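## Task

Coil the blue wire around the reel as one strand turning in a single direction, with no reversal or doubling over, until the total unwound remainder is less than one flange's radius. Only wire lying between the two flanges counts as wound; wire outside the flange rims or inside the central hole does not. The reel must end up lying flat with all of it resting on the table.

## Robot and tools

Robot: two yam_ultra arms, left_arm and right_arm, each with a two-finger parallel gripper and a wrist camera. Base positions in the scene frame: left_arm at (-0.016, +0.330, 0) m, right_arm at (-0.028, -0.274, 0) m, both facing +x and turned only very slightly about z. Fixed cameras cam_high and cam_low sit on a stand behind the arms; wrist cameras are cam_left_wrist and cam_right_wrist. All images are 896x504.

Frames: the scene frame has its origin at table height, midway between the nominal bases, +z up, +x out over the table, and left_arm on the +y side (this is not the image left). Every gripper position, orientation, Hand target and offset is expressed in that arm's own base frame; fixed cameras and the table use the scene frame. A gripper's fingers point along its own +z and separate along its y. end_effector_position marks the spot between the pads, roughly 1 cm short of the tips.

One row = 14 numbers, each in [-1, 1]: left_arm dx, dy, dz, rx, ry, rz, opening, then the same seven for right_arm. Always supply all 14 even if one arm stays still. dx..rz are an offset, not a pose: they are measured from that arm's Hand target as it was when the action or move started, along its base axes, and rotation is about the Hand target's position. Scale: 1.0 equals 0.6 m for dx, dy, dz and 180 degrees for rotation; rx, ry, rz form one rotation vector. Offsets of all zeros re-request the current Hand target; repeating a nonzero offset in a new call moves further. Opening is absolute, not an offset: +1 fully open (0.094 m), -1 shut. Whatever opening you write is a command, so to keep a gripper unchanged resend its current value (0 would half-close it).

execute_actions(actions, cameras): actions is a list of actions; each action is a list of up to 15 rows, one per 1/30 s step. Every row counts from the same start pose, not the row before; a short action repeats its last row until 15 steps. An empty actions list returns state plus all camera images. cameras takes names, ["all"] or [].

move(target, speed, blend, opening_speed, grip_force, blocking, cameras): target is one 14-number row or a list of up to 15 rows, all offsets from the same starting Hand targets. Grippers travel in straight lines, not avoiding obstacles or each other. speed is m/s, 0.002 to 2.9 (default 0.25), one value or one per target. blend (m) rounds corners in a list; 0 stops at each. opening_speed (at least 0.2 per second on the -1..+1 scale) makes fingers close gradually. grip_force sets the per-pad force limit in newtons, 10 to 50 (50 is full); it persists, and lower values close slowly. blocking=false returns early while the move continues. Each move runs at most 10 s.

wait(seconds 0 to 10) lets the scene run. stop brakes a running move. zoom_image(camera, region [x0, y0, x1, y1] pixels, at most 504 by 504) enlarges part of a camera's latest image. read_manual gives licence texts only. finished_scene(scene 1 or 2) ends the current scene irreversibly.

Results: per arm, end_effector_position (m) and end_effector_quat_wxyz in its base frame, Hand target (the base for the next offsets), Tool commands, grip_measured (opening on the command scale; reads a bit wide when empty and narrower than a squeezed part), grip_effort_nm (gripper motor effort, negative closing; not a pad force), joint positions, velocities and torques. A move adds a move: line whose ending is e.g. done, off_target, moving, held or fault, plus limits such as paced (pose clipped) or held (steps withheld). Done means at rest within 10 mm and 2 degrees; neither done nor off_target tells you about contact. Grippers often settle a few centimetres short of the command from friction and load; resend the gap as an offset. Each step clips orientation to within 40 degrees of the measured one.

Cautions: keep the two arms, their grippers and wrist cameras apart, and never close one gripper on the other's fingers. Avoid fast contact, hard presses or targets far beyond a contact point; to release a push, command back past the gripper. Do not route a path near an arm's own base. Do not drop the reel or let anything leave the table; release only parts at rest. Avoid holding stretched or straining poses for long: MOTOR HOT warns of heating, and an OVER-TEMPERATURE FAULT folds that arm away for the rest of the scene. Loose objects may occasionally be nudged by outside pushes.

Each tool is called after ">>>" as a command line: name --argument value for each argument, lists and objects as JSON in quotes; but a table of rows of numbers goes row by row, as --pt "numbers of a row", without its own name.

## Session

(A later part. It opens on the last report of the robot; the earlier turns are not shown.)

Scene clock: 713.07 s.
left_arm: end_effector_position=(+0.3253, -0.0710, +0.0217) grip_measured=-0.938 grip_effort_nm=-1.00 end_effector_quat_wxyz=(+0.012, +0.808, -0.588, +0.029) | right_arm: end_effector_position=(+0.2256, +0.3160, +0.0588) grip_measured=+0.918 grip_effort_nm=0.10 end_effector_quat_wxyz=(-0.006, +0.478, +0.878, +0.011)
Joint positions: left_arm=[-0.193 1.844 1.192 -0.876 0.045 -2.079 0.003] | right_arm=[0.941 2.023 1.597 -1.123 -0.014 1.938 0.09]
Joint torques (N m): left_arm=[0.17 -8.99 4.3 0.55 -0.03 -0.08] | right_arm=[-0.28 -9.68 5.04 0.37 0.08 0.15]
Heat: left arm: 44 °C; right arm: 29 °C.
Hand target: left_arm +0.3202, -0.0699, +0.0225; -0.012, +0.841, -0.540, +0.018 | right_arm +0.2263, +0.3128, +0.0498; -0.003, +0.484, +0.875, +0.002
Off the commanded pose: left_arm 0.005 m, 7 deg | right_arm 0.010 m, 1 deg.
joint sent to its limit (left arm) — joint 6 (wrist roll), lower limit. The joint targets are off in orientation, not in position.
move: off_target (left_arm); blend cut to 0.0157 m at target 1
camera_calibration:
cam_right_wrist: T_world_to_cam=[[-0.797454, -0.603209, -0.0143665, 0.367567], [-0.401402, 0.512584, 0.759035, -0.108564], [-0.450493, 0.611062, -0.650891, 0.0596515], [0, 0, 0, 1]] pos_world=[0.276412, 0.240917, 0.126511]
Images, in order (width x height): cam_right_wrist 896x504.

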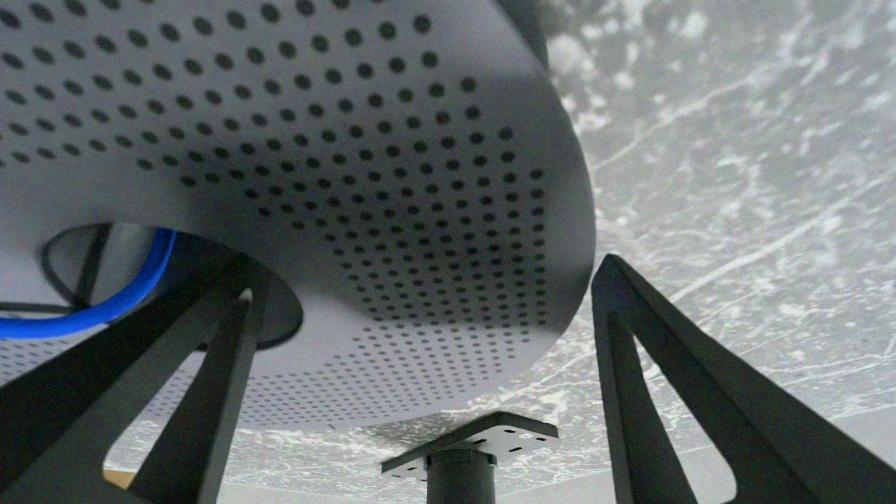

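>>> move --pt "0 0 0 0 0 0 -1 0 0 0 0 0 0 0.42" --pt "-0.0134 0.0016 0 0 0 -0.0133 -1 0.0169 -0.0197 0 0 0 0.0833 0.42" --pt "-0.0267 0.0033 0 0 0 -0.0267 -1 0.0389 -0.0342 0 0 0 0.1667 0.42" --pt "-0.0401 0.005 0 0 0 -0.04 -1 0.0642 -0.0422 0 0 0 0.25 0.42" --pt "-0.0535 0.0066 0 0 0 -0.0533 -1 0.0910 -0.0431 0 0 0 0.3333 0.42" --pt "-0.0668 0.0083 0 0 0 -0.0667 -1 0.1177 -0.0370 0 0 0 0.4167 0.42" --pt "-0.0802 0.0099 0 0 0 -0.08 -1 0.1423 -0.0238 0 0 0 0.5 0.42" --pt "-0.0936 0.0116 0 0 0 -0.0933 -1 0.1630 -0.0045 0 0 0 0.5833 0.42" --pt "-0.107 0.0132 0 0 0 -0.1067 -1 0.1784 0.0198 0 0 0 0.6667 0.42" --pt "-0.1203 0.0149 0 0 0 -0.12 -1 0.1875 0.0474 0 0 0 0.75 0.42" --pt "-0.1337 0.0165 0 0 0 -0.1333 -1 0.1894 0.0767 0 0 0 0.8333 0.42" --speed 0.2 --blend 0.008 --opening_speed 0.9 --cameras '["all"]'

Scene clock: 739.27 s.
left_arm: end_effector_position=(+0.2453, -0.0613, +0.0214) grip_measured=-0.938 grip_effort_nm=-1.01 end_effector_quat_wxyz=(-0.003, +0.715, -0.699, +0.023) | right_arm: end_effector_position=(+0.3440, +0.3528, +0.0597) grip_measured=+0.482 grip_effort_nm=-1.05 end_effector_quat_wxyz=(-0.008, +0.711, -0.703, +0.015)
Joint positions: left_arm=[-0.237 1.555 0.86 -0.833 0.017 -1.831 0.003] | right_arm=[0.807 2.566 2.517 -1.506 0.03 -0.777 0.07]
Joint torques (N m): left_arm=[-0.66 -6.99 4.19 0.51 -0.17 0.09] | right_arm=[0.5 -12.16 8.1 0.17 -0.21 -0.23]
Heat: left arm: 40 °C; right arm: 30 °C.
Hand target: left_arm +0.2399, -0.0600, +0.0225; -0.008, +0.711, -0.703, +0.020 | right_arm +0.3399, +0.3587, +0.0498; +0.003, +0.720, -0.694, +0.003
Off the commanded pose: left_arm 0.006 m, 1 deg | right_arm 0.012 m, 2 deg.
move: off_target (right_arm); blend cut to 0 m at target 1
camera_calibration:
cam_left_wrist: T_world_to_cam=[[0.995251, 0.0901834, 0.0366289, -0.243318], [0.0285326, -0.630068, 0.776015, -0.0541624], [0.0930624, -0.771285, -0.62965, 0.0529635], [0, 0, 0, 1]] pos_world=[0.238779, 0.0286672, 0.0842918]
cam_right_wrist: T_world_to_cam=[[0.995797, 0.0857159, 0.0322571, -0.378577], [0.0320815, -0.656365, 0.753761, 0.183057], [0.0857817, -0.749559, -0.656356, 0.386849], [0, 0, 0, 1]] pos_world=[0.337929, 0.442568, 0.128141]

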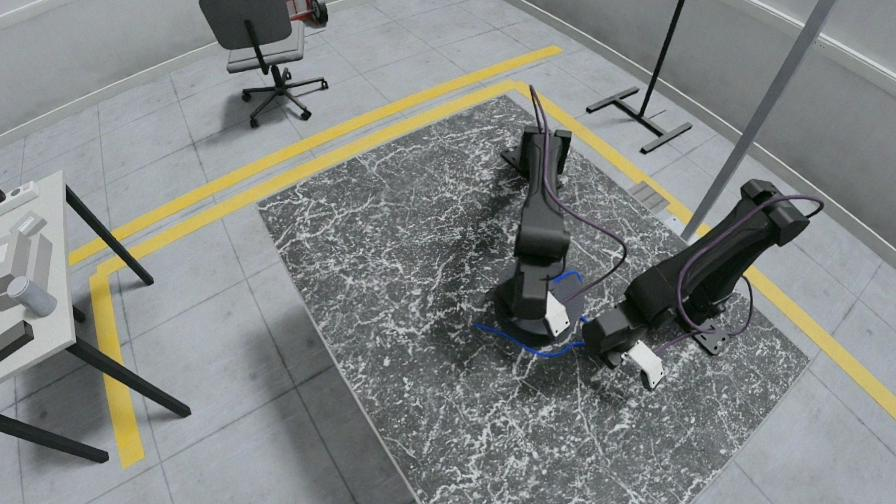

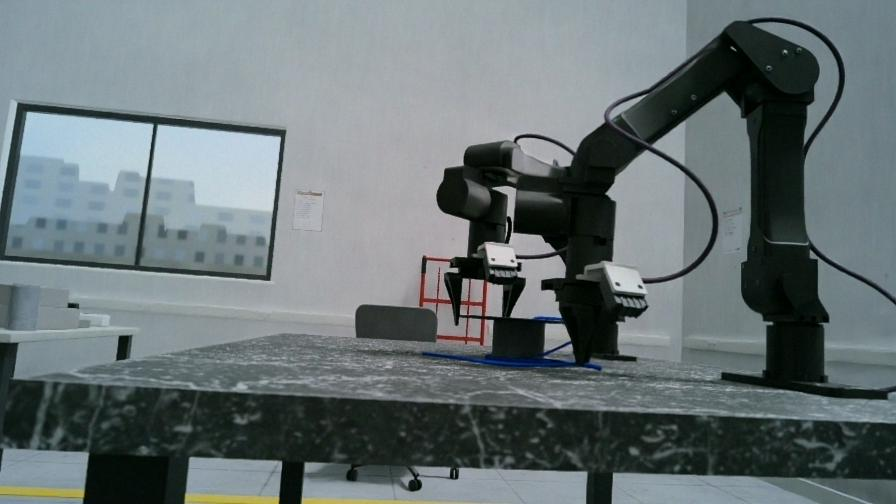

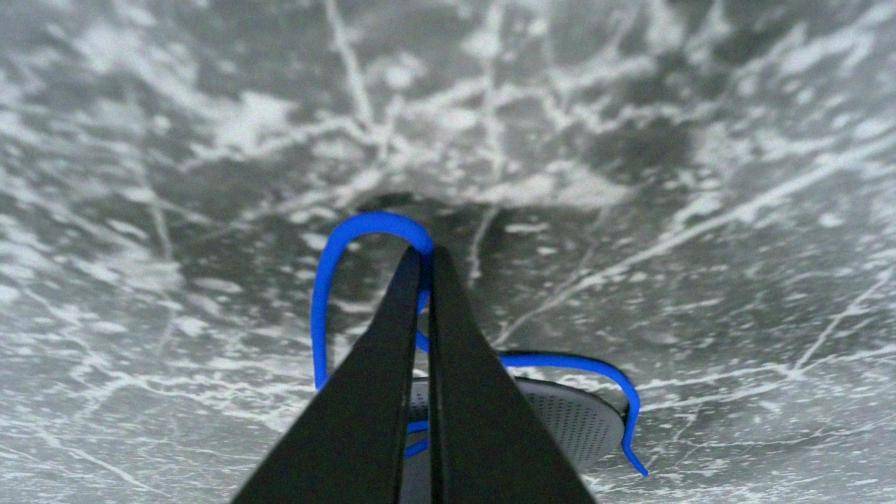

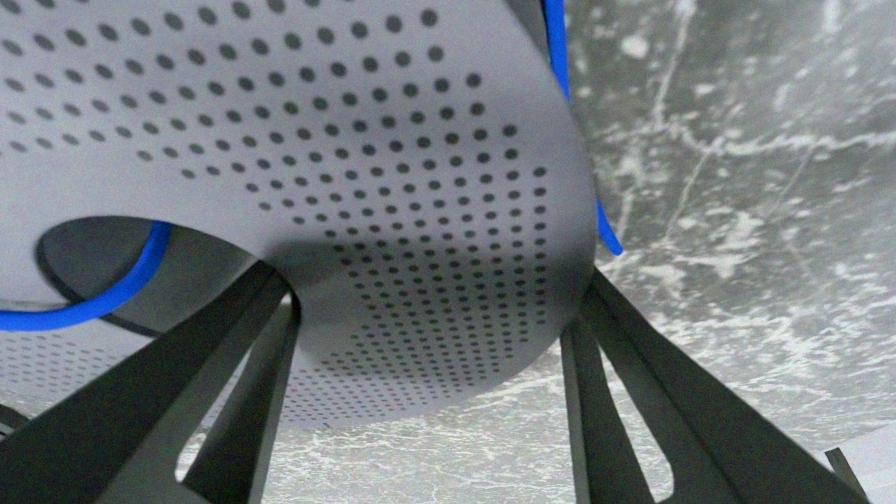

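>>> move --pt "0 0 0 0 0 0 -1 0.0068 -0.0098 0.0165 0 0 0 0.42" --pt "0 0 0 0 0 0 -0.5 0.0068 -0.0098 0.0165 0 0 0 0.92" --pt "0 0 0.1 0 0 0 -0.5 0.0068 -0.0098 0.1165 0 0 0 0.92" --pt "0 0 0.1333 0 0 0 -0.5 -0.2165 -0.3312 0.1333 0 0 -0.8333 0.92" --speed '[0.2,0.2,0.25,0.5]' --blend '[0,0,0.01,0]' --opening_speed 1.2 --cameras '["cam_left_wrist","cam_high","cam_right_wrist"]'

Scene clock: 798.40 s.
left_arm: end_effector_position=(+0.2357, -0.0590, +0.0890) grip_measured=-0.502 grip_effort_nm=0.15 end_effector_quat_wxyz=(+0.004, +0.715, -0.699, +0.010) | right_arm: end_effector_position=(+0.2098, +0.1627, +0.1277) grip_measured=+0.918 grip_effort_nm=0.10 end_effector_quat_wxyz=(-0.013, +0.478, +0.878, -0.006)
Joint positions: left_arm=[-0.237 1.461 1.056 -1.152 0.017 -1.829 0.023] | right_arm=[0.643 1.566 1.308 -1.334 -0.019 1.641 0.09]
Joint torques (N m): left_arm=[-0.68 -6.45 9.18 0.22 -0.16 0.07] | right_arm=[-0.21 -9.06 4.85 0.36 0.11 0.15]
Heat: left arm: 33 °C; right arm: 31 °C.
Hand target: left_arm +0.2399, -0.0600, +0.1025; -0.008, +0.711, -0.703, +0.020 | right_arm +0.2100, +0.1601, +0.1297; -0.004, +0.484, +0.875, +0.002
Off the commanded pose: left_arm 0.014 m, 2 deg | right_arm 0.003 m, 2 deg.
move: off_target (left_arm)
camera_calibration:
cam_left_wrist: T_world_to_cam=[[0.996075, 0.0881164, 0.00842681, -0.234281], [0.0497051, -0.635551, 0.770457, -0.109765], [0.0732456, -0.767014, -0.637436, 0.10378], [0, 0, 0, 1]] pos_world=[0.231216, 0.0304829, 0.152697]
cam_right_wrist: T_world_to_cam=[[-0.798071, -0.602142, 0.0225262, 0.25865], [-0.378776, 0.530398, 0.758424, -0.0962142], [-0.468627, 0.596744, -0.651372, 0.197115], [0, 0, 0, 1]] pos_world=[0.262351, 0.0891489, 0.19554]
Images, in order (width x height): cam_high 896x504, cam_left_wrist 896x504, cam_right_wrist 896x504.

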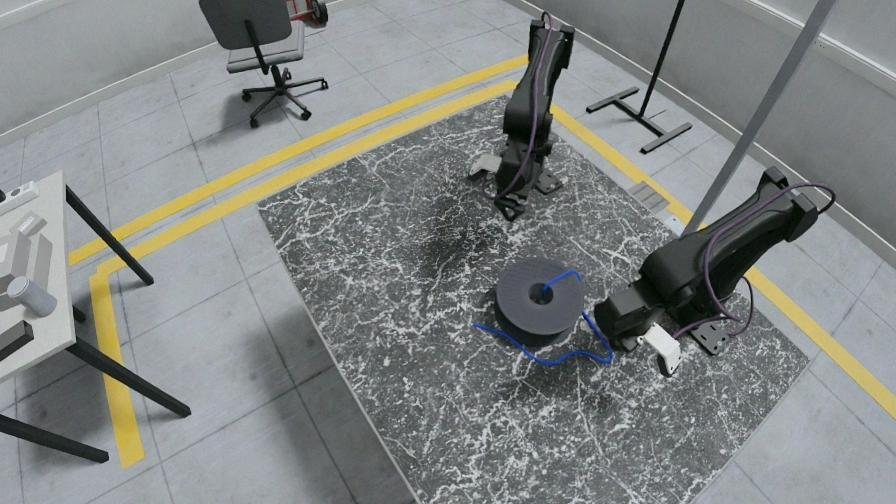

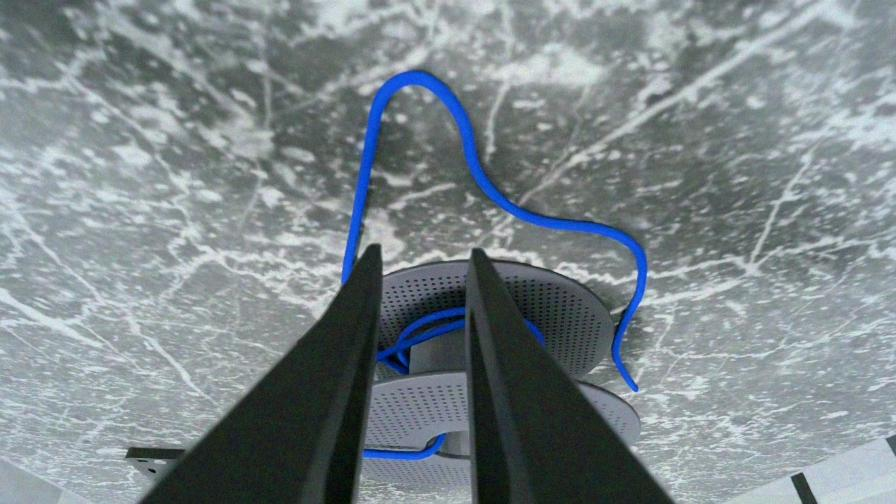

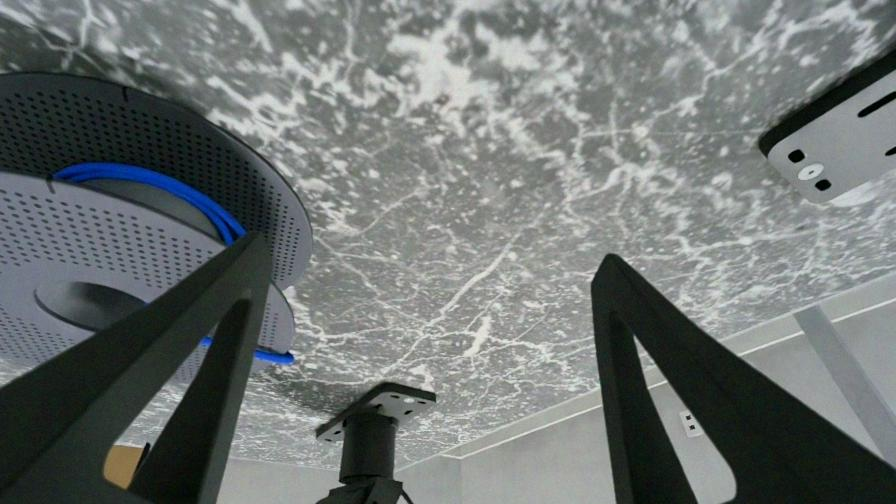

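>>> move --target '[0.2868,-0.4033,0.015,0,0,-0.8367,-0.5, 0,0,0,0,0,0,0.92]' --speed 0.5 --cameras '["cam_left_wrist"]'

Scene clock: 816.50 s.
left_arm: end_effector_position=(+0.4107, -0.2985, +0.1118) grip_measured=-0.502 grip_effort_nm=0.15 end_effector_quat_wxyz=(+0.068, +0.491, +0.868, -0.026) | right_arm: end_effector_position=(+0.2098, +0.1627, +0.1277) grip_measured=+0.918 grip_effort_nm=0.10 end_effector_quat_wxyz=(-0.013, +0.479, +0.878, -0.006)
Joint positions: left_arm=[-0.617 2.542 2.676 -1.564 0.037 0.411 0.023] | right_arm=[0.643 1.566 1.308 -1.334 -0.019 1.641 0.09]
Joint torques (N m): left_arm=[-0.54 -11.23 9.07 0.66 -0.1 0.07] | right_arm=[-0.29 -9.02 4.79 0.34 0.11 0.12]
Heat: left arm: 34 °C; right arm: 30 °C.
Hand target: left_arm +0.4120, -0.3019, +0.1113; -0.018, +0.500, +0.866, -0.013 | right_arm +0.2099, +0.1600, +0.1297; -0.004, +0.484, +0.875, +0.002
Off the commanded pose: left_arm 0.004 m, 10 deg | right_arm 0.003 m, 2 deg.
joint sent to its limit (left arm) — joint 4 (wrist pitch), lower limit. The joint targets are off in orientation, not in position.
move: off_target (left_arm)
camera_calibration:
cam_left_wrist: T_world_to_cam=[[-0.821235, -0.570484, -0.0110031, 0.164358], [-0.437014, 0.616467, 0.654972, 0.298269], [-0.366868, 0.542694, -0.755573, 0.506697], [0, 0, 0, 1]] pos_world=[0.451215, -0.365091, 0.189297]
Images, in order (width x height): cam_left_wrist 896x504.

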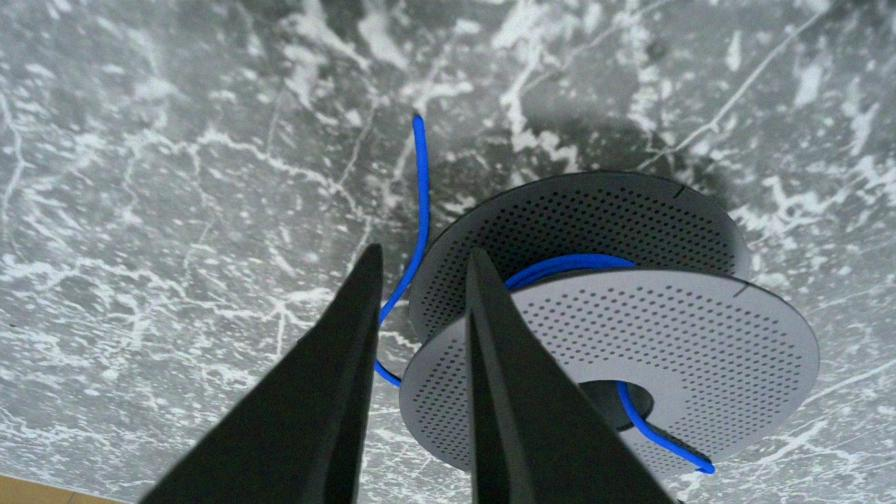

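>>> move --target '[-0.0158,0.0365,-0.12,0,0,0,-0.5, 0,0,0,0,0,0,0.92]' --speed 0.2 --cameras '["cam_left_wrist"]'

Scene clock: 835.23 s.
left_arm: end_effector_position=(+0.3984, -0.2825, +0.0437) grip_measured=-0.502 grip_effort_nm=0.15 end_effector_quat_wxyz=(-0.019, +0.500, +0.866, -0.016) | right_arm: end_effector_position=(+0.2098, +0.1627, +0.1277) grip_measured=+0.918 grip_effort_nm=0.10 end_effector_quat_wxyz=(-0.013, +0.479, +0.878, -0.006)
Joint positions: left_arm=[-0.606 2.623 2.56 -1.544 0.035 0.441 0.023] | right_arm=[0.643 1.566 1.308 -1.334 -0.019 1.641 0.09]
Joint torques (N m): left_arm=[0.44 -12.59 5.78 0.53 -0.12 0.14] | right_arm=[-0.2 -9.06 4.94 0.34 0.11 0.14]
Heat: left arm: 35 °C; right arm: 30 °C.
Hand target: left_arm +0.4025, -0.2801, +0.0395; -0.018, +0.500, +0.866, -0.013 | right_arm +0.2099, +0.1600, +0.1297; -0.004, +0.484, +0.875, +0.002
Off the commanded pose: left_arm 0.007 m, 0 deg | right_arm 0.003 m, 2 deg.
move: done
camera_calibration:
cam_left_wrist: T_world_to_cam=[[-0.82935, -0.556665, 0.0479863, 0.167174], [-0.324575, 0.549911, 0.769577, 0.259036], [-0.454785, 0.622674, -0.636748, 0.494582], [0, 0, 0, 1]] pos_world=[0.447651, -0.35735, 0.107553]
Images, in order (width x height): cam_left_wrist 896x504.

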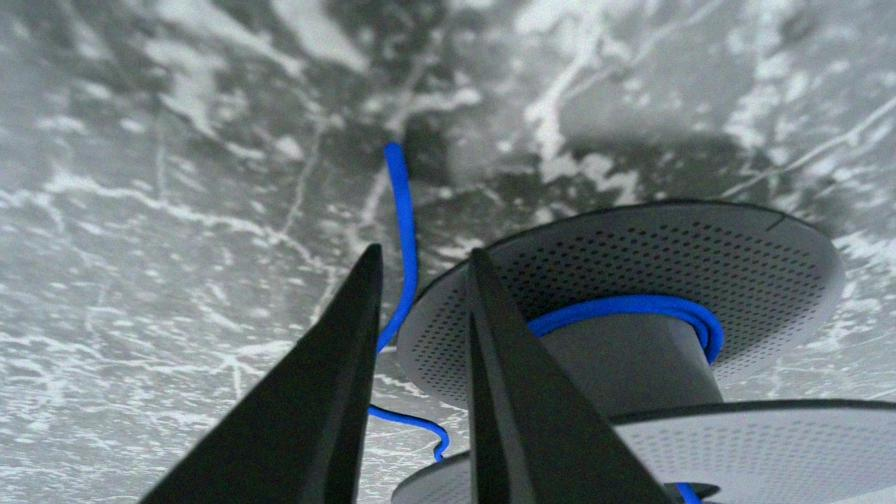

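>>> move --target '[0.0102,0.0108,-0.05,0,0,0,-0.5, 0,0,0,0,0,0,0.92]' --speed 0.12 --cameras '["cam_left_wrist"]'

Scene clock: 846.10 s.
left_arm: end_effector_position=(+0.4049, -0.2774, +0.0180) grip_measured=-0.502 grip_effort_nm=0.15 end_effector_quat_wxyz=(-0.019, +0.500, +0.866, -0.016) | right_arm: end_effector_position=(+0.2098, +0.1627, +0.1277) grip_measured=+0.918 grip_effort_nm=0.10 end_effector_quat_wxyz=(-0.013, +0.479, +0.878, -0.006)
Joint positions: left_arm=[-0.59 2.617 2.447 -1.437 0.034 0.458 0.023] | right_arm=[0.643 1.566 1.308 -1.334 -0.019 1.641 0.09]
Joint torques (N m): left_arm=[0.62 -13.23 3.33 0.77 -0.1 0.07] | right_arm=[-0.21 -9.03 4.88 0.3 0.12 0.13]
Heat: left arm: 40 °C; right arm: 30 °C.
Hand target: left_arm +0.4086, -0.2735, +0.0094; -0.018, +0.500, +0.866, -0.013 | right_arm +0.2099, +0.1600, +0.1297; -0.004, +0.484, +0.875, +0.002
Off the commanded pose: left_arm 0.010 m, 0 deg | right_arm 0.003 m, 2 deg.
move: done
camera_calibration:
cam_left_wrist: T_world_to_cam=[[-0.830218, -0.555435, 0.0472165, 0.177316], [-0.324046, 0.549802, 0.769878, 0.277882], [-0.453577, 0.623866, -0.636442, 0.477754], [0, 0, 0, 1]] pos_world=[0.453956, -0.352348, 0.0817555]
Images, in order (width x height): cam_left_wrist 896x504.

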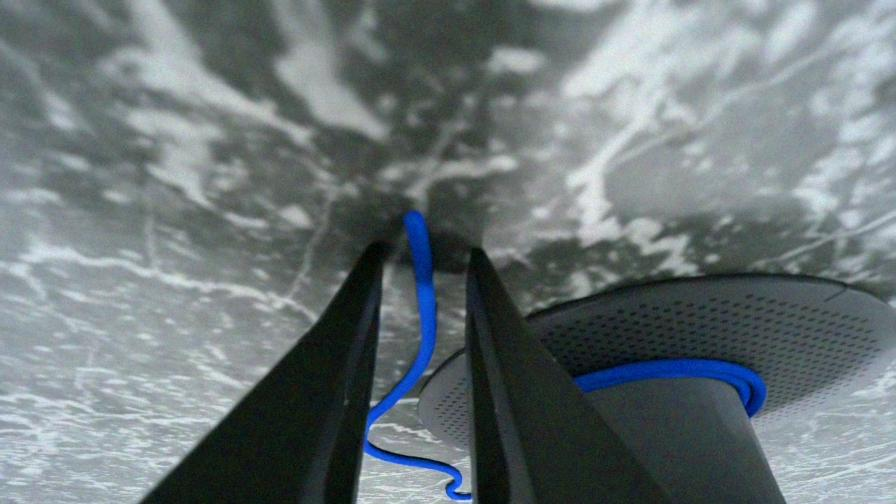

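>>> move --pt "0 0 -0.006 0 0 0 -0.5 0 0 0 0 0 0 0.92" --pt "0 0 -0.006 0 0 0 -1 0 0 0 0 0 0 0.92" --speed 0.1 --opening_speed 0.8 --cameras '["cam_left_wrist"]'

Scene clock: 852.67 s.
left_arm: end_effector_position=(+0.4105, -0.2759, +0.0176) grip_measured=-0.939 grip_effort_nm=-1.00 end_effector_quat_wxyz=(-0.010, +0.499, +0.867, -0.011) | right_arm: end_effector_position=(+0.2098, +0.1627, +0.1277) grip_measured=+0.918 grip_effort_nm=0.10 end_effector_quat_wxyz=(-0.013, +0.479, +0.878, -0.006)
Joint positions: left_arm=[-0.585 2.609 2.431 -1.41 0.024 0.46 0.003] | right_arm=[0.643 1.566 1.308 -1.334 -0.019 1.641 0.09]
Joint torques (N m): left_arm=[0.2 -12.64 3.23 0.7 -0.01 0.1] | right_arm=[-0.28 -9.01 4.89 0.3 0.12 0.13]
Heat: left arm: 41 °C; right arm: 30 °C.
Hand target: left_arm +0.4085, -0.2737, +0.0058; -0.018, +0.500, +0.866, -0.013 | right_arm +0.2099, +0.1600, +0.1297; -0.004, +0.484, +0.875, +0.002
Off the commanded pose: left_arm 0.012 m, 1 deg | right_arm 0.003 m, 2 deg.
move: off_target (left_arm); target 2's new opening was sent with left_arm's hand 0.013 m and 0 deg from that target
camera_calibration:
cam_left_wrist: T_world_to_cam=[[-0.829091, -0.558281, 0.030492, 0.181906], [-0.342479, 0.550203, 0.761567, 0.287042], [-0.441946, 0.620966, -0.647368, 0.473741], [0, 0, 0, 1]] pos_world=[0.45849, -0.350554, 0.0825361]
Images, in order (width x height): cam_left_wrist 896x504.

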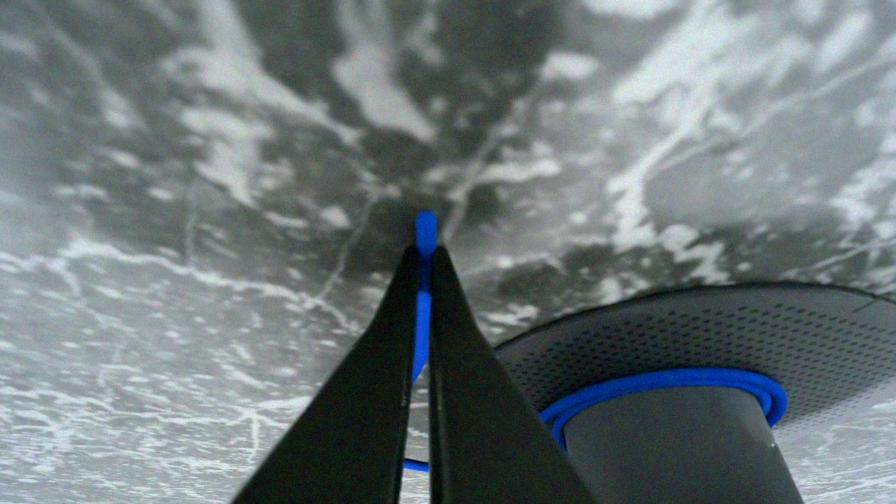

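>>> move --pt "0.006 0.006 0.057 0 0 0.03 -1 0 0 0 0 0 0 0.92" --pt "0.036 0.14 0.06 0 0 0.2 -1 0 0 0 0 0 0 0.92" --pt "0.019 0.323 0.06 0 0 0.4 -1 0 0 0 0 0 0 0.92" --pt "-0.081 0.49 0.06 0 0 0.6 -1 0.01 0.1 -0.016 0 0 0 0.92" --pt "-0.1975 0.606 0.05 0 0 0.75 -1 0.02 0.18 -0.016 0 0 0 0.92" --pt "-0.2975 0.656 0.03 0 0 0.8333 -1 0.029 0.258 -0.016 0 0 0 0.92" --speed 0.35 --blend '[0.02,0.03,0.03,0.03,0.03,0]' --cameras '["all"]'

Scene clock: 871.53 s.
left_arm: end_effector_position=(+0.2317, +0.1192, +0.0216) grip_measured=-0.939 grip_effort_nm=-1.01 end_effector_quat_wxyz=(+0.001, +0.702, -0.712, +0.020) | right_arm: end_effector_position=(+0.2252, +0.3148, +0.1195) grip_measured=+0.918 grip_effort_nm=0.10 end_effector_quat_wxyz=(-0.008, +0.479, +0.878, +0.010)
Joint positions: left_arm=[0.499 1.615 0.922 -0.869 0.04 -1.06 0.003] | right_arm=[0.938 2.004 1.811 -1.36 -0.019 1.938 0.09]
Joint torques (N m): left_arm=[0.18 -7.6 4.29 0.57 -0.09 -0.07] | right_arm=[-0.02 -9.24 8.57 -0.02 0.15 0.1]
Heat: left arm: 40 °C; right arm: 30 °C.
Hand target: left_arm +0.2300, +0.1199, +0.0238; -0.008, +0.707, -0.707, +0.021 | right_arm +0.2274, +0.3148, +0.1203; -0.004, +0.484, +0.875, +0.002
Off the commanded pose: left_arm 0.003 m, 1 deg | right_arm 0.002 m, 1 deg.
move: done
camera_calibration:
cam_left_wrist: T_world_to_cam=[[0.998188, 0.0537646, 0.0270057, -0.242182], [0.0128501, -0.629005, 0.777295, 0.0632985], [0.0587777, -0.77554, -0.628556, 0.202], [0, 0, 0, 1]] pos_world=[0.229057, 0.209495, 0.0843067]
cam_right_wrist: T_world_to_cam=[[-0.799342, -0.600797, -0.00973018, 0.366496], [-0.395483, 0.513848, 0.761284, -0.15615], [-0.452378, 0.612375, -0.648345, 0.0992956], [0, 0, 0, 1]] pos_world=[0.27612, 0.239621, 0.186818]

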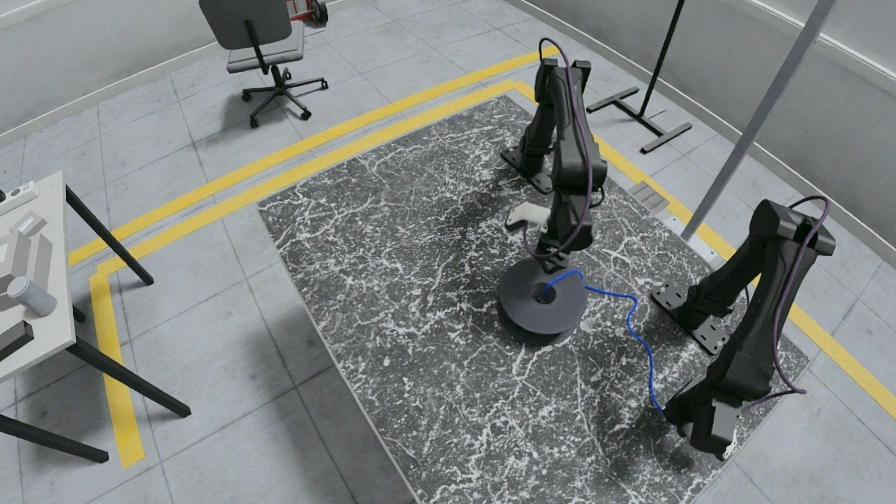

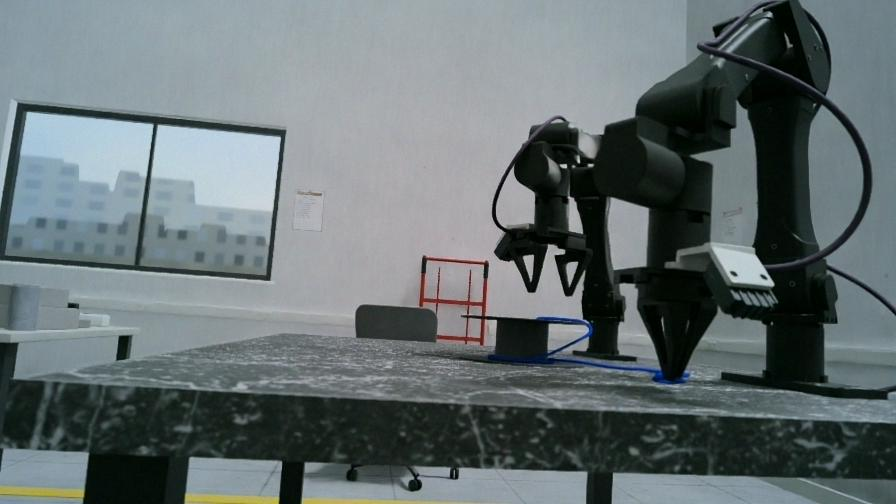

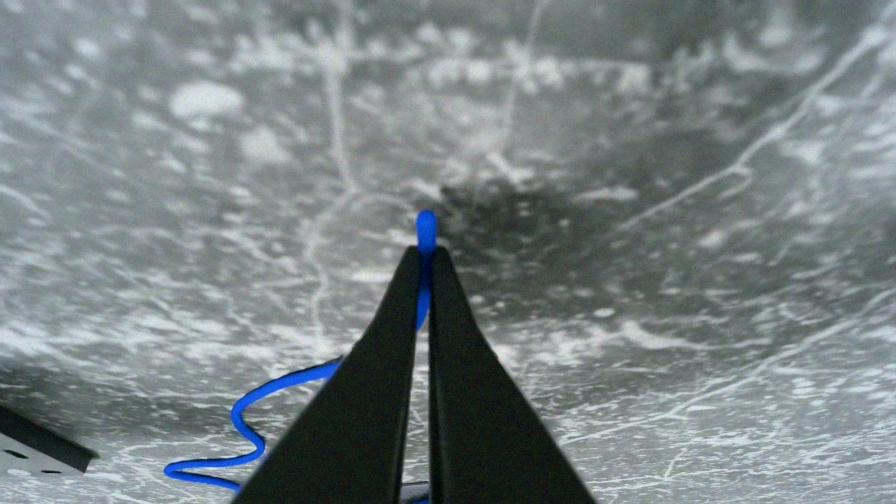

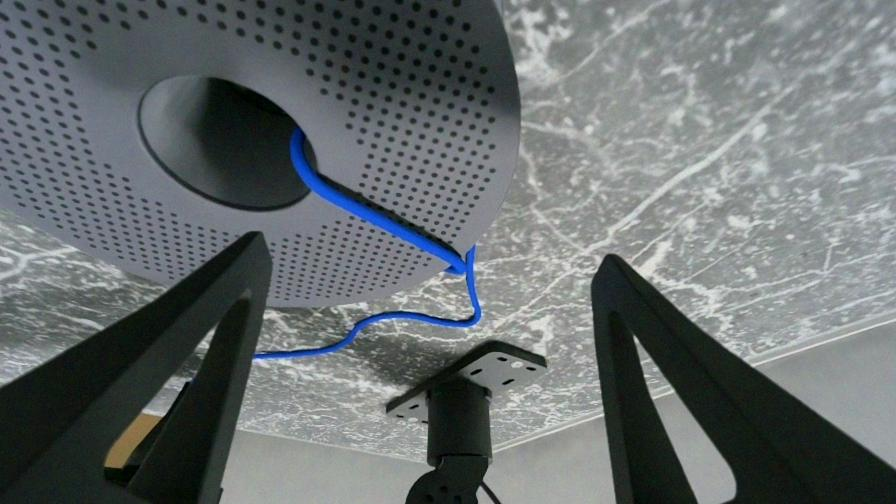

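>>> move --pt "0 0 0 0 0 0 -1 0.0383 -0.0235 -0.02 0 0 0.1333 0.92" --pt "0 0 0 0 0 0 -1 0.0383 -0.0235 -0.1172 0 0 0.1333 0.92" --speed '[0.25,0.15]' --blend 0.004 --cameras '["cam_right_wrist"]'

Scene clock: 900.67 s.
left_arm: end_effector_position=(+0.2318, +0.1192, +0.0216) grip_measured=-0.939 grip_effort_nm=-1.01 end_effector_quat_wxyz=(+0.001, +0.703, -0.711, +0.020) | right_arm: end_effector_position=(+0.2483, +0.3039, +0.0592) grip_measured=+0.918 grip_effort_nm=0.09 end_effector_quat_wxyz=(-0.006, +0.293, +0.956, +0.010)
Joint positions: left_arm=[0.499 1.615 0.922 -0.869 0.04 -1.06 0.003] | right_arm=[0.874 2.046 1.632 -1.144 -0.02 1.47 0.09]
Joint torques (N m): left_arm=[0.14 -7.57 4.26 0.6 -0.1 -0.07] | right_arm=[-0.55 -9.95 5.24 0.43 0.12 -0.06]
Heat: left arm: 38 °C; right arm: 31 °C.
Hand target: left_arm +0.2300, +0.1199, +0.0238; -0.008, +0.707, -0.707, +0.021 | right_arm +0.2504, +0.3007, +0.0500; -0.004, +0.291, +0.957, +0.001
Off the commanded pose: left_arm 0.003 m, 1 deg | right_arm 0.010 m, 1 deg.
move: done
camera_calibration:
cam_right_wrist: T_world_to_cam=[[-0.499161, -0.866379, -0.0150339, 0.384311], [-0.571475, 0.316112, 0.757291, 0.00847308], [-0.651349, 0.386602, -0.652904, 0.19566], [0, 0, 0, 1]] pos_world=[0.324118, 0.254638, 0.127108]
Images, in order (width x height): cam_right_wrist 896x504.

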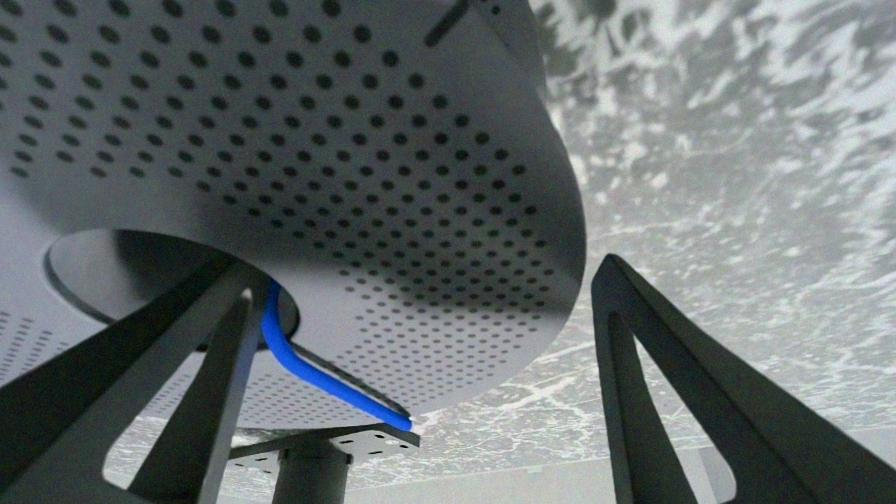

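>>> move --pt "0 0 0 0 0 0 -1 0 0 0.1167 0 0 0 0.92" --pt "0 0 0 0 0 0 -1 -0.0747 0.087 0.1167 0 0 0.15 -0.3" --speed '[0.2,0.3]' --cameras '["cam_right_wrist","cam_high"]'

Scene clock: 964.33 s.
left_arm: end_effector_position=(+0.2318, +0.1192, +0.0216) grip_measured=-0.939 grip_effort_nm=-1.01 end_effector_quat_wxyz=(+0.001, +0.703, -0.711, +0.020) | right_arm: end_effector_position=(+0.2023, +0.3514, +0.1203) grip_measured=-0.298 grip_effort_nm=-0.14 end_effector_quat_wxyz=(-0.007, +0.064, +0.998, +0.007)
Joint positions: left_arm=[0.499 1.615 0.922 -0.869 0.04 -1.06 0.003] | right_arm=[1.038 2.1 1.956 -1.422 -0.019 1.167 0.033]
Joint torques (N m): left_arm=[0.17 -7.57 4.29 0.6 -0.1 -0.08] | right_arm=[-0.09 -9.91 8.64 0.04 0.06 -0.11]
Heat: left arm: 36 °C; right arm: 30 °C.
Hand target: left_arm +0.2300, +0.1199, +0.0238; -0.008, +0.707, -0.707, +0.021 | right_arm +0.2056, +0.3529, +0.1199; -0.004, +0.060, +0.998, +0.000
Off the commanded pose: left_arm 0.003 m, 1 deg | right_arm 0.004 m, 1 deg.
move: done
camera_calibration:
cam_right_wrist: T_world_to_cam=[[-0.055815, -0.99837, -0.0119165, 0.359722], [-0.654475, 0.0275706, 0.755581, 0.0393001], [-0.754021, 0.0499718, -0.654947, 0.326464], [0, 0, 0, 1]] pos_world=[0.291959, 0.341738, 0.188409]
Images, in order (width x height): cam_high 896x504, cam_right_wrist 896x504.

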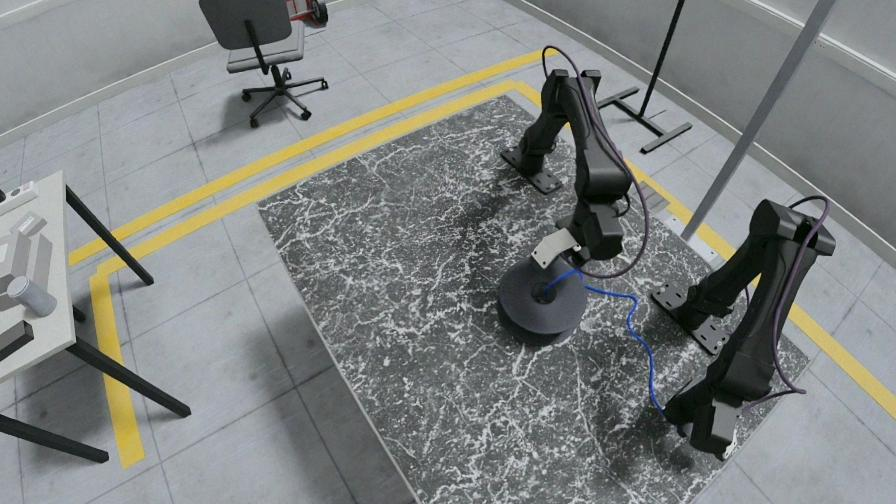

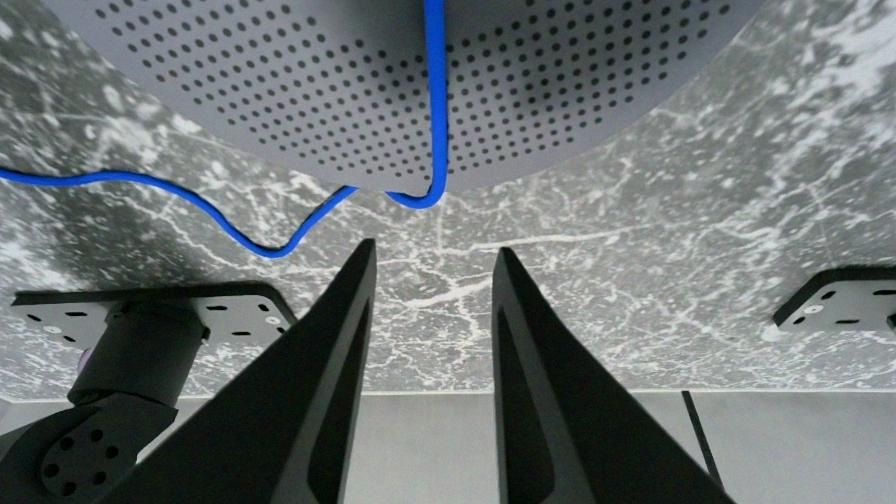

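>>> move --target '[0,0,0,0,0,0,-1, 0,-0.002,-0.075,0,0,0,-0.5]' --speed 0.15 --cameras '["cam_right_wrist"]'

Scene clock: 977.20 s.
left_arm: end_effector_position=(+0.2318, +0.1192, +0.0216) grip_measured=-0.939 grip_effort_nm=-1.01 end_effector_quat_wxyz=(+0.001, +0.703, -0.711, +0.020) | right_arm: end_effector_position=(+0.2032, +0.3529, +0.0845) grip_measured=-0.498 grip_effort_nm=-0.14 end_effector_quat_wxyz=(-0.006, +0.064, +0.998, +0.008)
Joint positions: left_arm=[0.499 1.615 0.922 -0.869 0.04 -1.06 0.003] | right_arm=[1.038 2.1 1.814 -1.276 -0.019 1.166 0.024]
Joint torques (N m): left_arm=[0.16 -7.57 4.27 0.6 -0.09 -0.07] | right_arm=[-0.24 -10.56 5.19 0.41 0.11 -0.12]
Heat: left arm: 36 °C; right arm: 30 °C.
Hand target: left_arm +0.2300, +0.1199, +0.0238; -0.008, +0.707, -0.707, +0.021 | right_arm +0.2056, +0.3517, +0.0749; -0.004, +0.060, +0.998, +0.000
Off the commanded pose: left_arm 0.003 m, 1 deg | right_arm 0.010 m, 1 deg.
move: done
camera_calibration:
cam_right_wrist: T_world_to_cam=[[-0.0550361, -0.998373, -0.0149069, 0.360966], [-0.655828, 0.0248874, 0.7545, 0.0681676], [-0.752902, 0.0513011, -0.65613, 0.303074], [0, 0, 0, 1]] pos_world=[0.292757, 0.343134, 0.152805]
Images, in order (width x height): cam_right_wrist 896x504.

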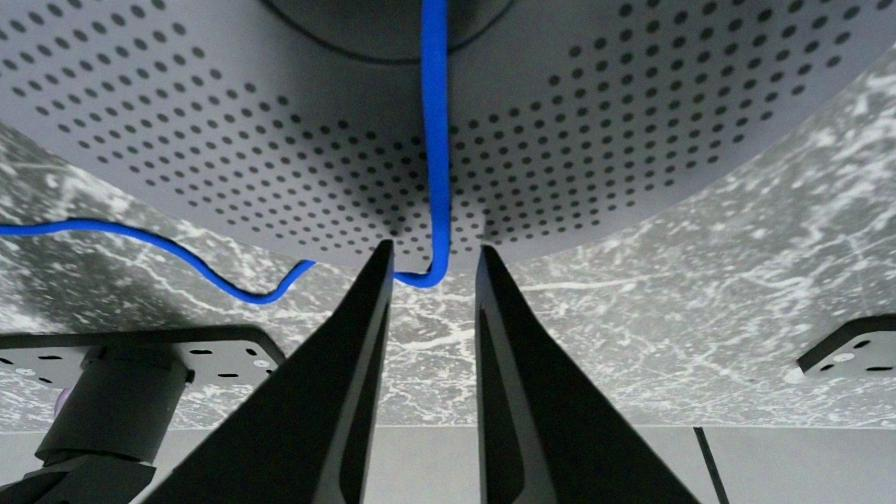

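>>> execute_actions --actions '[]' --cameras '["all"]'

Scene clock: 1003.43 s.
left_arm: end_effector_position=(+0.2318, +0.1192, +0.0216) grip_measured=-0.939 grip_effort_nm=-1.00 end_effector_quat_wxyz=(+0.001, +0.703, -0.711, +0.020) | right_arm: end_effector_position=(+0.2032, +0.3530, +0.0845) grip_measured=-0.498 grip_effort_nm=-0.14 end_effector_quat_wxyz=(-0.006, +0.064, +0.998, +0.008)
Joint positions: left_arm=[0.499 1.615 0.922 -0.869 0.04 -1.06 0.003] | right_arm=[1.038 2.1 1.814 -1.276 -0.019 1.166 0.024]
Joint velocities: left_arm=[within noise] | right_arm=[0.002 -0.017 0.012 0.007 0.037 -0.154 0]
Joint torques (N m): left_arm=[0.13 -7.57 4.25 0.6 -0.09 -0.07] | right_arm=[-0.24 -10.44 5.16 0.44 0.1 -0.07]
Heat: left arm: 36 °C; right arm: 30 °C.
Hand target: left_arm +0.2300, +0.1199, +0.0238; -0.008, +0.707, -0.707, +0.021 | right_arm +0.2056, +0.3517, +0.0749; -0.004, +0.060, +0.998, +0.000
Tool commands: left_gripper/opening=-1.0 right_gripper/opening=-0.5
Off the commanded pose: left_arm 0.003 m, 1 deg | right_arm 0.010 m, 1 deg.
camera_calibration:
cam_left_wrist: T_world_to_cam=[[0.99816, 0.0540889, 0.0274095, -0.242282], [0.0127524, -0.629164, 0.777168, 0.0632881], [0.0592813, -0.775388, -0.628696, 0.201927], [0, 0, 0, 1]] pos_world=[0.229059, 0.209495, 0.0844058]
cam_right_wrist: T_world_to_cam=[[-0.0549894, -0.99837, -0.0152759, 0.361007], [-0.655947, 0.024586, 0.754406, 0.0683206], [-0.752801, 0.0515045, -0.65623, 0.30299], [0, 0, 0, 1]] pos_world=[0.292757, 0.343133, 0.152804]

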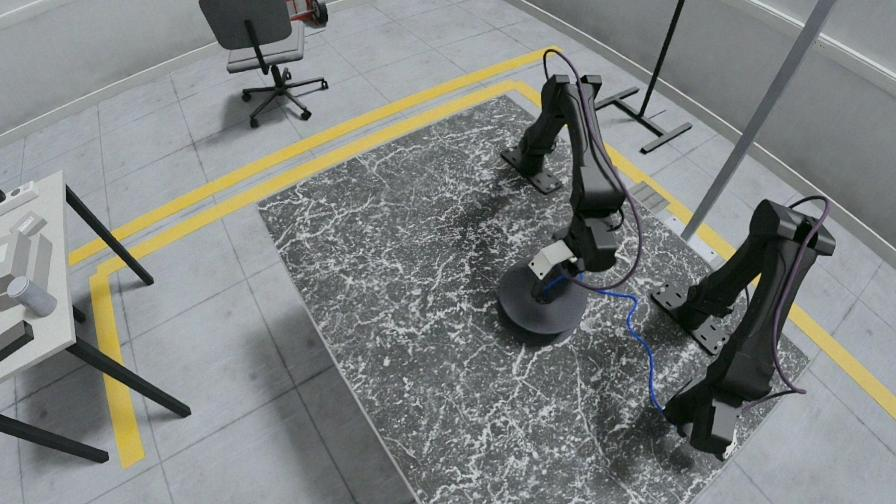

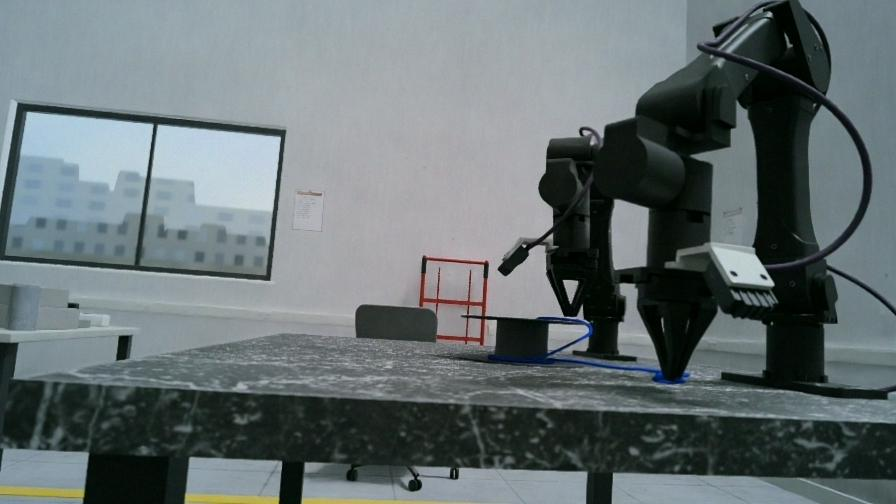

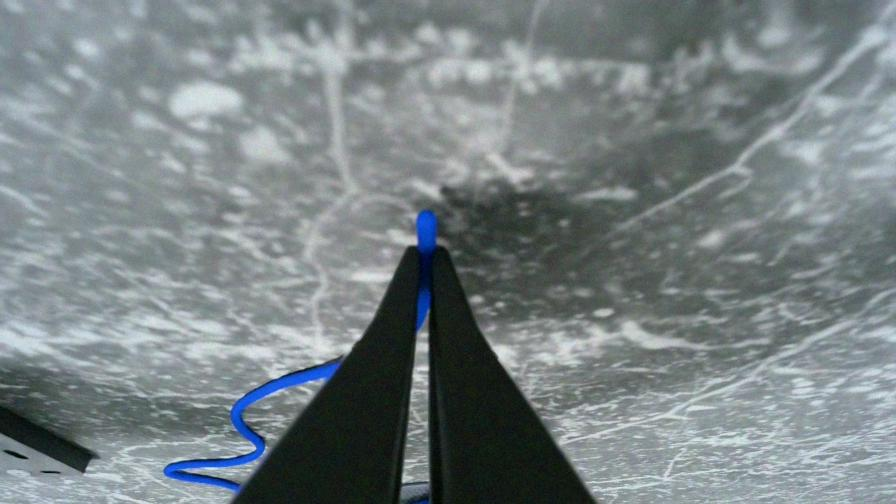

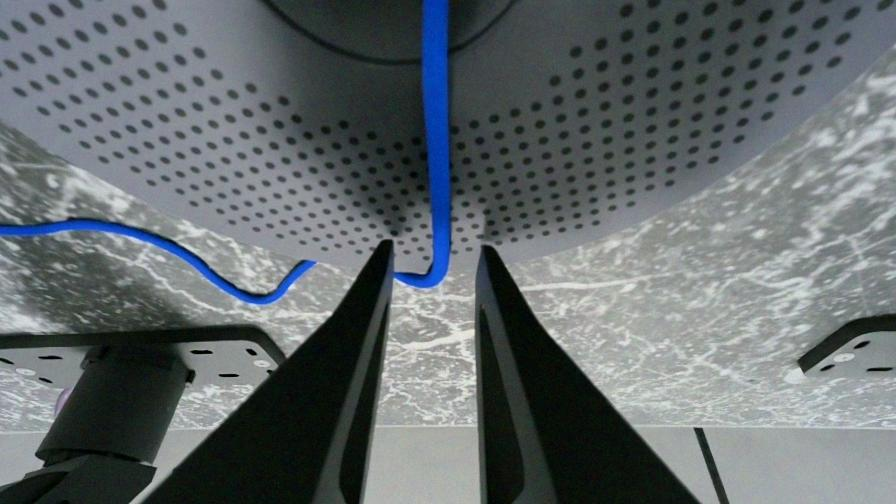

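>>> move --pt "0 0 0 0 0 0 -1 0 0 -0.0082 0 0 0 -0.5" --pt "0 0 0 0 0 0 -1 0 0 -0.0082 0 0 0 -1" --speed 0.06 --opening_speed 1.0 --cameras '["cam_right_wrist","cam_high"]'

Scene clock: 1012.00 s.
left_arm: end_effector_position=(+0.2318, +0.1192, +0.0216) grip_measured=-0.939 grip_effort_nm=-1.01 end_effector_quat_wxyz=(+0.001, +0.703, -0.711, +0.020) | right_arm: end_effector_position=(+0.2037, +0.3538, +0.0810) grip_measured=-0.994 grip_effort_nm=-0.36 end_effector_quat_wxyz=(-0.005, +0.064, +0.998, +0.010)
Joint positions: left_arm=[0.499 1.615 0.922 -0.869 0.04 -1.06 0.003] | right_arm=[1.038 2.1 1.8 -1.257 -0.019 1.165 0]
Joint torques (N m): left_arm=[0.16 -7.62 4.29 0.6 -0.09 -0.07] | right_arm=[-0.21 -10.33 5.05 0.46 0.11 -0.12]
Heat: left arm: 35 °C; right arm: 30 °C.
Hand target: left_arm +0.2300, +0.1199, +0.0238; -0.008, +0.707, -0.707, +0.021 | right_arm +0.2056, +0.3518, +0.0701; -0.004, +0.060, +0.998, +0.000
Off the commanded pose: left_arm 0.003 m, 1 deg | right_arm 0.011 m, 1 deg.
move: off_target (right_arm); target 2's new opening was sent with right_arm's hand 0.011 m and 1 deg from that target
camera_calibration:
cam_right_wrist: T_world_to_cam=[[-0.0546212, -0.99832, -0.0193265, 0.36205], [-0.657735, 0.0214104, 0.752945, 0.0729695], [-0.751266, 0.0538385, -0.6578, 0.300006], [0, 0, 0, 1]] pos_world=[0.293154, 0.343728, 0.149399]
Images, in order (width x height): cam_high 896x504, cam_right_wrist 896x504.

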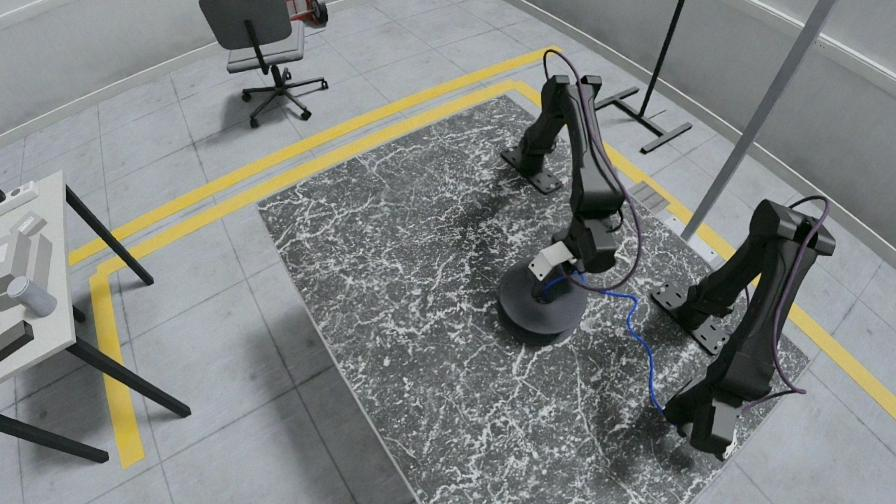

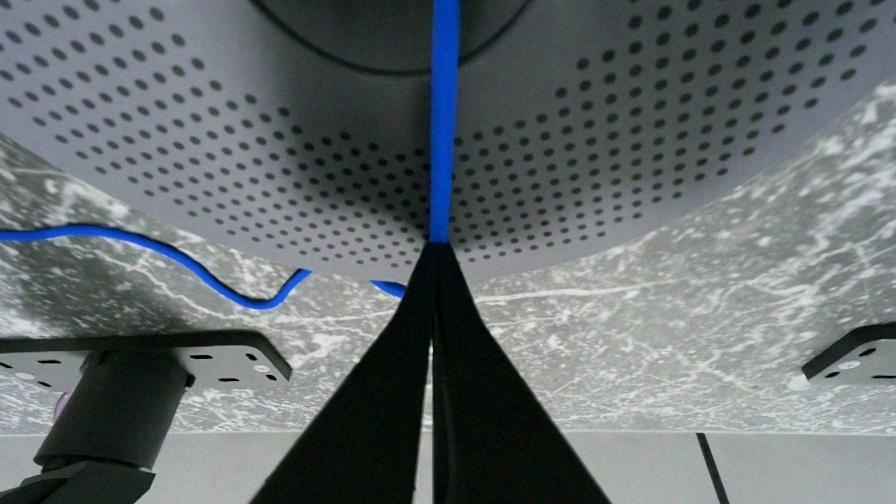

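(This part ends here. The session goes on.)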